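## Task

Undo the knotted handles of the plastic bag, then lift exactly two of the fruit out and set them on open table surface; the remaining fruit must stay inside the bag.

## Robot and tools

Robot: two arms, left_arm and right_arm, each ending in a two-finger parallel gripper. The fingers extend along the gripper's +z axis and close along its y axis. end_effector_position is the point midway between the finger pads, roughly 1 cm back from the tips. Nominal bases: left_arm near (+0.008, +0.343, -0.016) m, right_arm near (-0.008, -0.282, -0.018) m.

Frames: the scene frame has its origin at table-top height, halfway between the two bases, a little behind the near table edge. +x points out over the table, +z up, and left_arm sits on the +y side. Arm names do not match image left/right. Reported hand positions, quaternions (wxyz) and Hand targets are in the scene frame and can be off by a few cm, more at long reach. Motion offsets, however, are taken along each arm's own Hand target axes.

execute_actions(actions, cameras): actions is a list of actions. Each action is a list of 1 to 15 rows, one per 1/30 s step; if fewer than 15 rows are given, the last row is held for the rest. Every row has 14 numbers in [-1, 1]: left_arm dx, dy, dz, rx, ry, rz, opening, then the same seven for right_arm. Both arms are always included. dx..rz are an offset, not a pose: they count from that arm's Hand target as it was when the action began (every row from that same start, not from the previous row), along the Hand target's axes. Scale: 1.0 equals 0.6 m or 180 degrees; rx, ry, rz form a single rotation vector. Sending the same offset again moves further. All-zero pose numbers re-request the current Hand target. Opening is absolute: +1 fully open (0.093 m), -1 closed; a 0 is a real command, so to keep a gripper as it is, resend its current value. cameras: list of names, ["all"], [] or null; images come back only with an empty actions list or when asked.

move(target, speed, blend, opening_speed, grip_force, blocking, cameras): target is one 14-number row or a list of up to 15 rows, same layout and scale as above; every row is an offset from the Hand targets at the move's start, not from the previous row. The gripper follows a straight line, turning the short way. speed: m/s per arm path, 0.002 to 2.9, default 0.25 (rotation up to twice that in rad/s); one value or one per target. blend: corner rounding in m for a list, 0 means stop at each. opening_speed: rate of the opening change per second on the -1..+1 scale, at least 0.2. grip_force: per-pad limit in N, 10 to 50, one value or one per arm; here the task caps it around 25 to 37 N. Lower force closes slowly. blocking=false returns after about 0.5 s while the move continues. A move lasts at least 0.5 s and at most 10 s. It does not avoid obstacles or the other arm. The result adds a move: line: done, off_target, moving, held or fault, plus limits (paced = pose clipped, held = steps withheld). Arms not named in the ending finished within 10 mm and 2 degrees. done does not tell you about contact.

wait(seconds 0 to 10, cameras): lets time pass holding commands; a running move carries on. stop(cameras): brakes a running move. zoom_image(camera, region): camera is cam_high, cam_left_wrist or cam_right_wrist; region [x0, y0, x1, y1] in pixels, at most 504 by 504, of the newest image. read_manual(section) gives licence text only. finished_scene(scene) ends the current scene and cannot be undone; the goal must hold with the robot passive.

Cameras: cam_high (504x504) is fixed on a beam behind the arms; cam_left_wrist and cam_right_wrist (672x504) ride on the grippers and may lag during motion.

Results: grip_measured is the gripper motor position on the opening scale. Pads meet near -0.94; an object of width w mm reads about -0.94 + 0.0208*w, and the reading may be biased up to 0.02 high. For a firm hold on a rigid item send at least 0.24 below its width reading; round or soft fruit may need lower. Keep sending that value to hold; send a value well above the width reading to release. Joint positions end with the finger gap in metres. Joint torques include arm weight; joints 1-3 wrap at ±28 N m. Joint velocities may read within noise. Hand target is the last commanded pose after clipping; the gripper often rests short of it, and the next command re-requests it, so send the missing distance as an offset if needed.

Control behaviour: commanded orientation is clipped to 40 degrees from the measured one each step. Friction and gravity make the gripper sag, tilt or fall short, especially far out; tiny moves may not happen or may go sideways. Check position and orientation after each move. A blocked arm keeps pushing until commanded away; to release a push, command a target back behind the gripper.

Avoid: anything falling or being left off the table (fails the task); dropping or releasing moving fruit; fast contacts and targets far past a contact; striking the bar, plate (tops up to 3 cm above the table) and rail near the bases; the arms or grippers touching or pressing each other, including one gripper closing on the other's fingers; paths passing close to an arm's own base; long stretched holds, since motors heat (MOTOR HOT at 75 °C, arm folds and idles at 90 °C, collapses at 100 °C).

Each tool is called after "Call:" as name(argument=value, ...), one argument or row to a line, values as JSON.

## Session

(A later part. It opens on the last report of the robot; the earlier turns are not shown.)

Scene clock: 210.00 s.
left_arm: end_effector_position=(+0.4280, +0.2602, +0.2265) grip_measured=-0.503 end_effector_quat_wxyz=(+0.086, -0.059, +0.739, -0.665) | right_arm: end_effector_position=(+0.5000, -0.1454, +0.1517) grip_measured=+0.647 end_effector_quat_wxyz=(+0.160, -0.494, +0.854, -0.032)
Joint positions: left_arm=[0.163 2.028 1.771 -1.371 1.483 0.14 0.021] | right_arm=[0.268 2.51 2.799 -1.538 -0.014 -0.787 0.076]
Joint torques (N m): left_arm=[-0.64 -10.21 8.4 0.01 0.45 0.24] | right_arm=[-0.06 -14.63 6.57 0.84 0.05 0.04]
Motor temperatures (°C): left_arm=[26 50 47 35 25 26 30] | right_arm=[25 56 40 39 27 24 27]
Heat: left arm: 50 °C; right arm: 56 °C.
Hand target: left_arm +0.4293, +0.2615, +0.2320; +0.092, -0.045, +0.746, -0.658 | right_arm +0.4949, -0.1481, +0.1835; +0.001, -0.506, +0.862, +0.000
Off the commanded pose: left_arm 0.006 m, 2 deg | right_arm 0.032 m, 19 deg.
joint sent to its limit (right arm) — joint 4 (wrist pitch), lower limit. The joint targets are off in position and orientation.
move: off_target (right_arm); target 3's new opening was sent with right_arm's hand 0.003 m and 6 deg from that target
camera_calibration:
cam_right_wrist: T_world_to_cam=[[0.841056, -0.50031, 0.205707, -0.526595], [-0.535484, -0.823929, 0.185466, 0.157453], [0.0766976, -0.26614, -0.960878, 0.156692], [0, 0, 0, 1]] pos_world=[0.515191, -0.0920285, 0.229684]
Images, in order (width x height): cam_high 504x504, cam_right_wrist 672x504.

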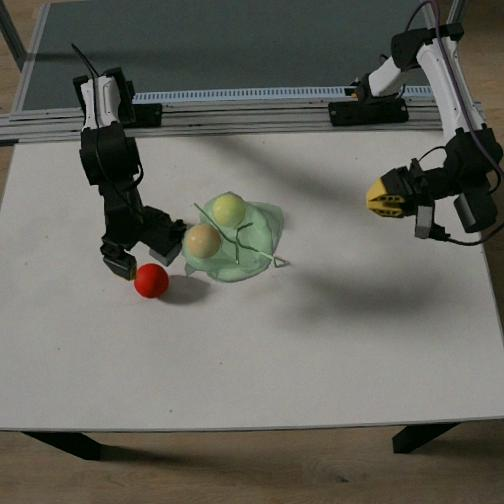

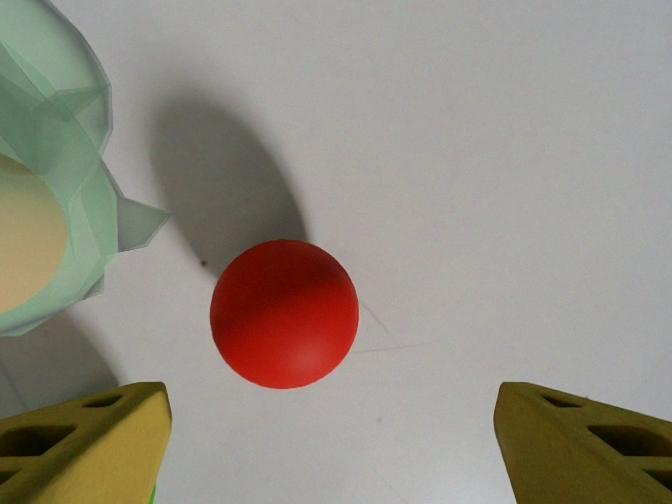

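Red is out and still; green is hidden under the arm. Lift clear and verify.

Call:
move(
  target=[0,0,0,0,0,0,-0.5,0.02,0.22,-0.15,0,0,0,0.65],
  cameras=["cam_high","cam_right_wrist"],
)

Call:
wait(
  seconds=1,
  cameras=["cam_high"],
)

Scene clock: 211.77 s.
left_arm: end_effector_position=(+0.4280, +0.2602, +0.2265) grip_measured=-0.503 end_effector_quat_wxyz=(+0.086, -0.059, +0.739, -0.665) | right_arm: end_effector_position=(+0.3829, -0.0904, +0.2637) grip_measured=+0.647 end_effector_quat_wxyz=(+0.212, -0.499, +0.840, -0.015)
Joint positions: left_arm=[0.163 2.028 1.771 -1.371 1.483 0.14 0.021] | right_arm=[0.468 2.021 2.411 -1.54 0.002 -0.613 0.076]
Joint torques (N m): left_arm=[-0.61 -10.13 8.35 0.07 0.45 0.22] | right_arm=[-0.13 -9.85 4.18 1.12 -0.07 0.26]
Motor temperatures (°C): left_arm=[26 50 47 34 25 26 30] | right_arm=[25 56 40 39 27 24 27]
Heat: left arm: 50 °C; right arm: 56 °C.
Hand target: left_arm +0.4293, +0.2615, +0.2320; +0.092, -0.045, +0.746, -0.658 | right_arm +0.3737, -0.0944, +0.2733; +0.001, -0.506, +0.862, +0.000
Off the commanded pose: left_arm 0.006 m, 2 deg | right_arm 0.014 m, 24 deg.
joint sent to its limit (right arm) — joint 4 (wrist pitch), lower limit. The joint targets are off in position and orientation.
move: off_target (right_arm)
camera_calibration:
cam_right_wrist: T_world_to_cam=[[0.840052, -0.491582, 0.229477, -0.428758], [-0.519464, -0.850835, 0.0789697, 0.138844], [0.156427, -0.185544, -0.970105, 0.267117], [0, 0, 0, 1]] pos_world=[0.390519, -0.0430745, 0.346557]
Images, in order (width x height): cam_high 504x504, cam_right_wrist 672x504.

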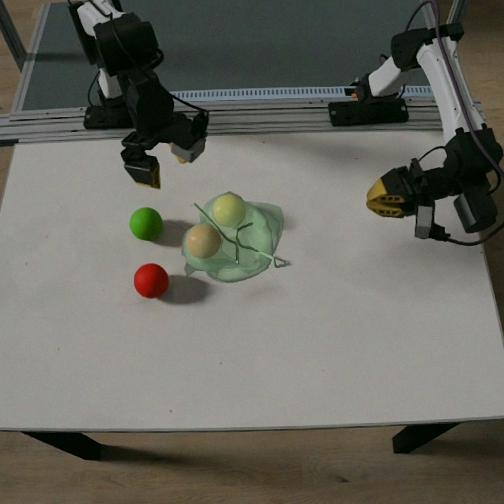

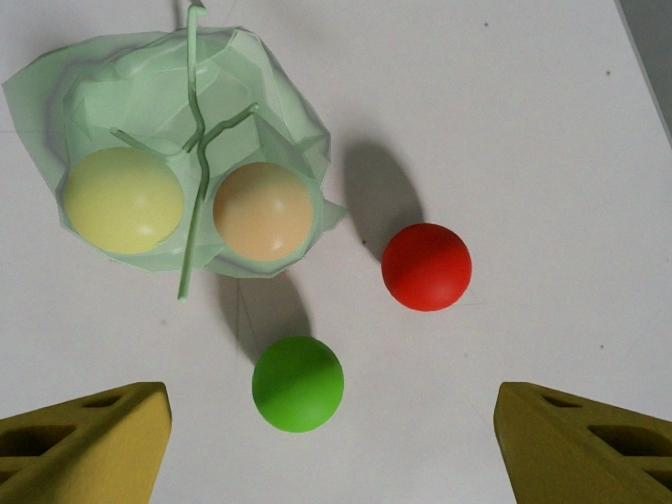

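Scene clock: 212.77 s.
left_arm: end_effector_position=(+0.4280, +0.2602, +0.2265) grip_measured=-0.503 end_effector_quat_wxyz=(+0.086, -0.059, +0.739, -0.665) | right_arm: end_effector_position=(+0.3829, -0.0904, +0.2637) grip_measured=+0.647 end_effector_quat_wxyz=(+0.212, -0.499, +0.840, -0.014)
Joint positions: left_arm=[0.163 2.028 1.771 -1.371 1.483 0.14 0.021] | right_arm=[0.468 2.021 2.411 -1.54 0.002 -0.613 0.076]
Joint torques (N m): left_arm=[-0.54 -10.18 8.5 0.02 0.47 0.24] | right_arm=[0.01 -9.83 4.22 1.09 0 0.24]
Motor temperatures (°C): left_arm=[26 50 47 34 25 26 30] | right_arm=[25 56 40 39 27 24 27]
Heat: left arm: 50 °C; right arm: 56 °C.
Hand target: left_arm +0.4293, +0.2615, +0.2320; +0.092, -0.045, +0.746, -0.658 | right_arm +0.3737, -0.0944, +0.2733; +0.001, -0.506, +0.862, +0.000
Tool commands: left_gripper/opening=-0.5 right_gripper/opening=+0.65
Off the commanded pose: left_arm 0.006 m, 2 deg | right_arm 0.014 m, 24 deg.
wait: 1.00 s; at rest by 0.17 s
Images, in order (width x height): cam_high 504x504.

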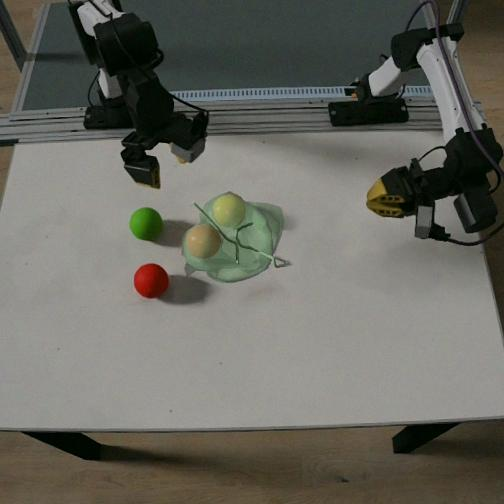

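Call:
finished_scene(
  scene=1,
)

The scene is finished: the task was done.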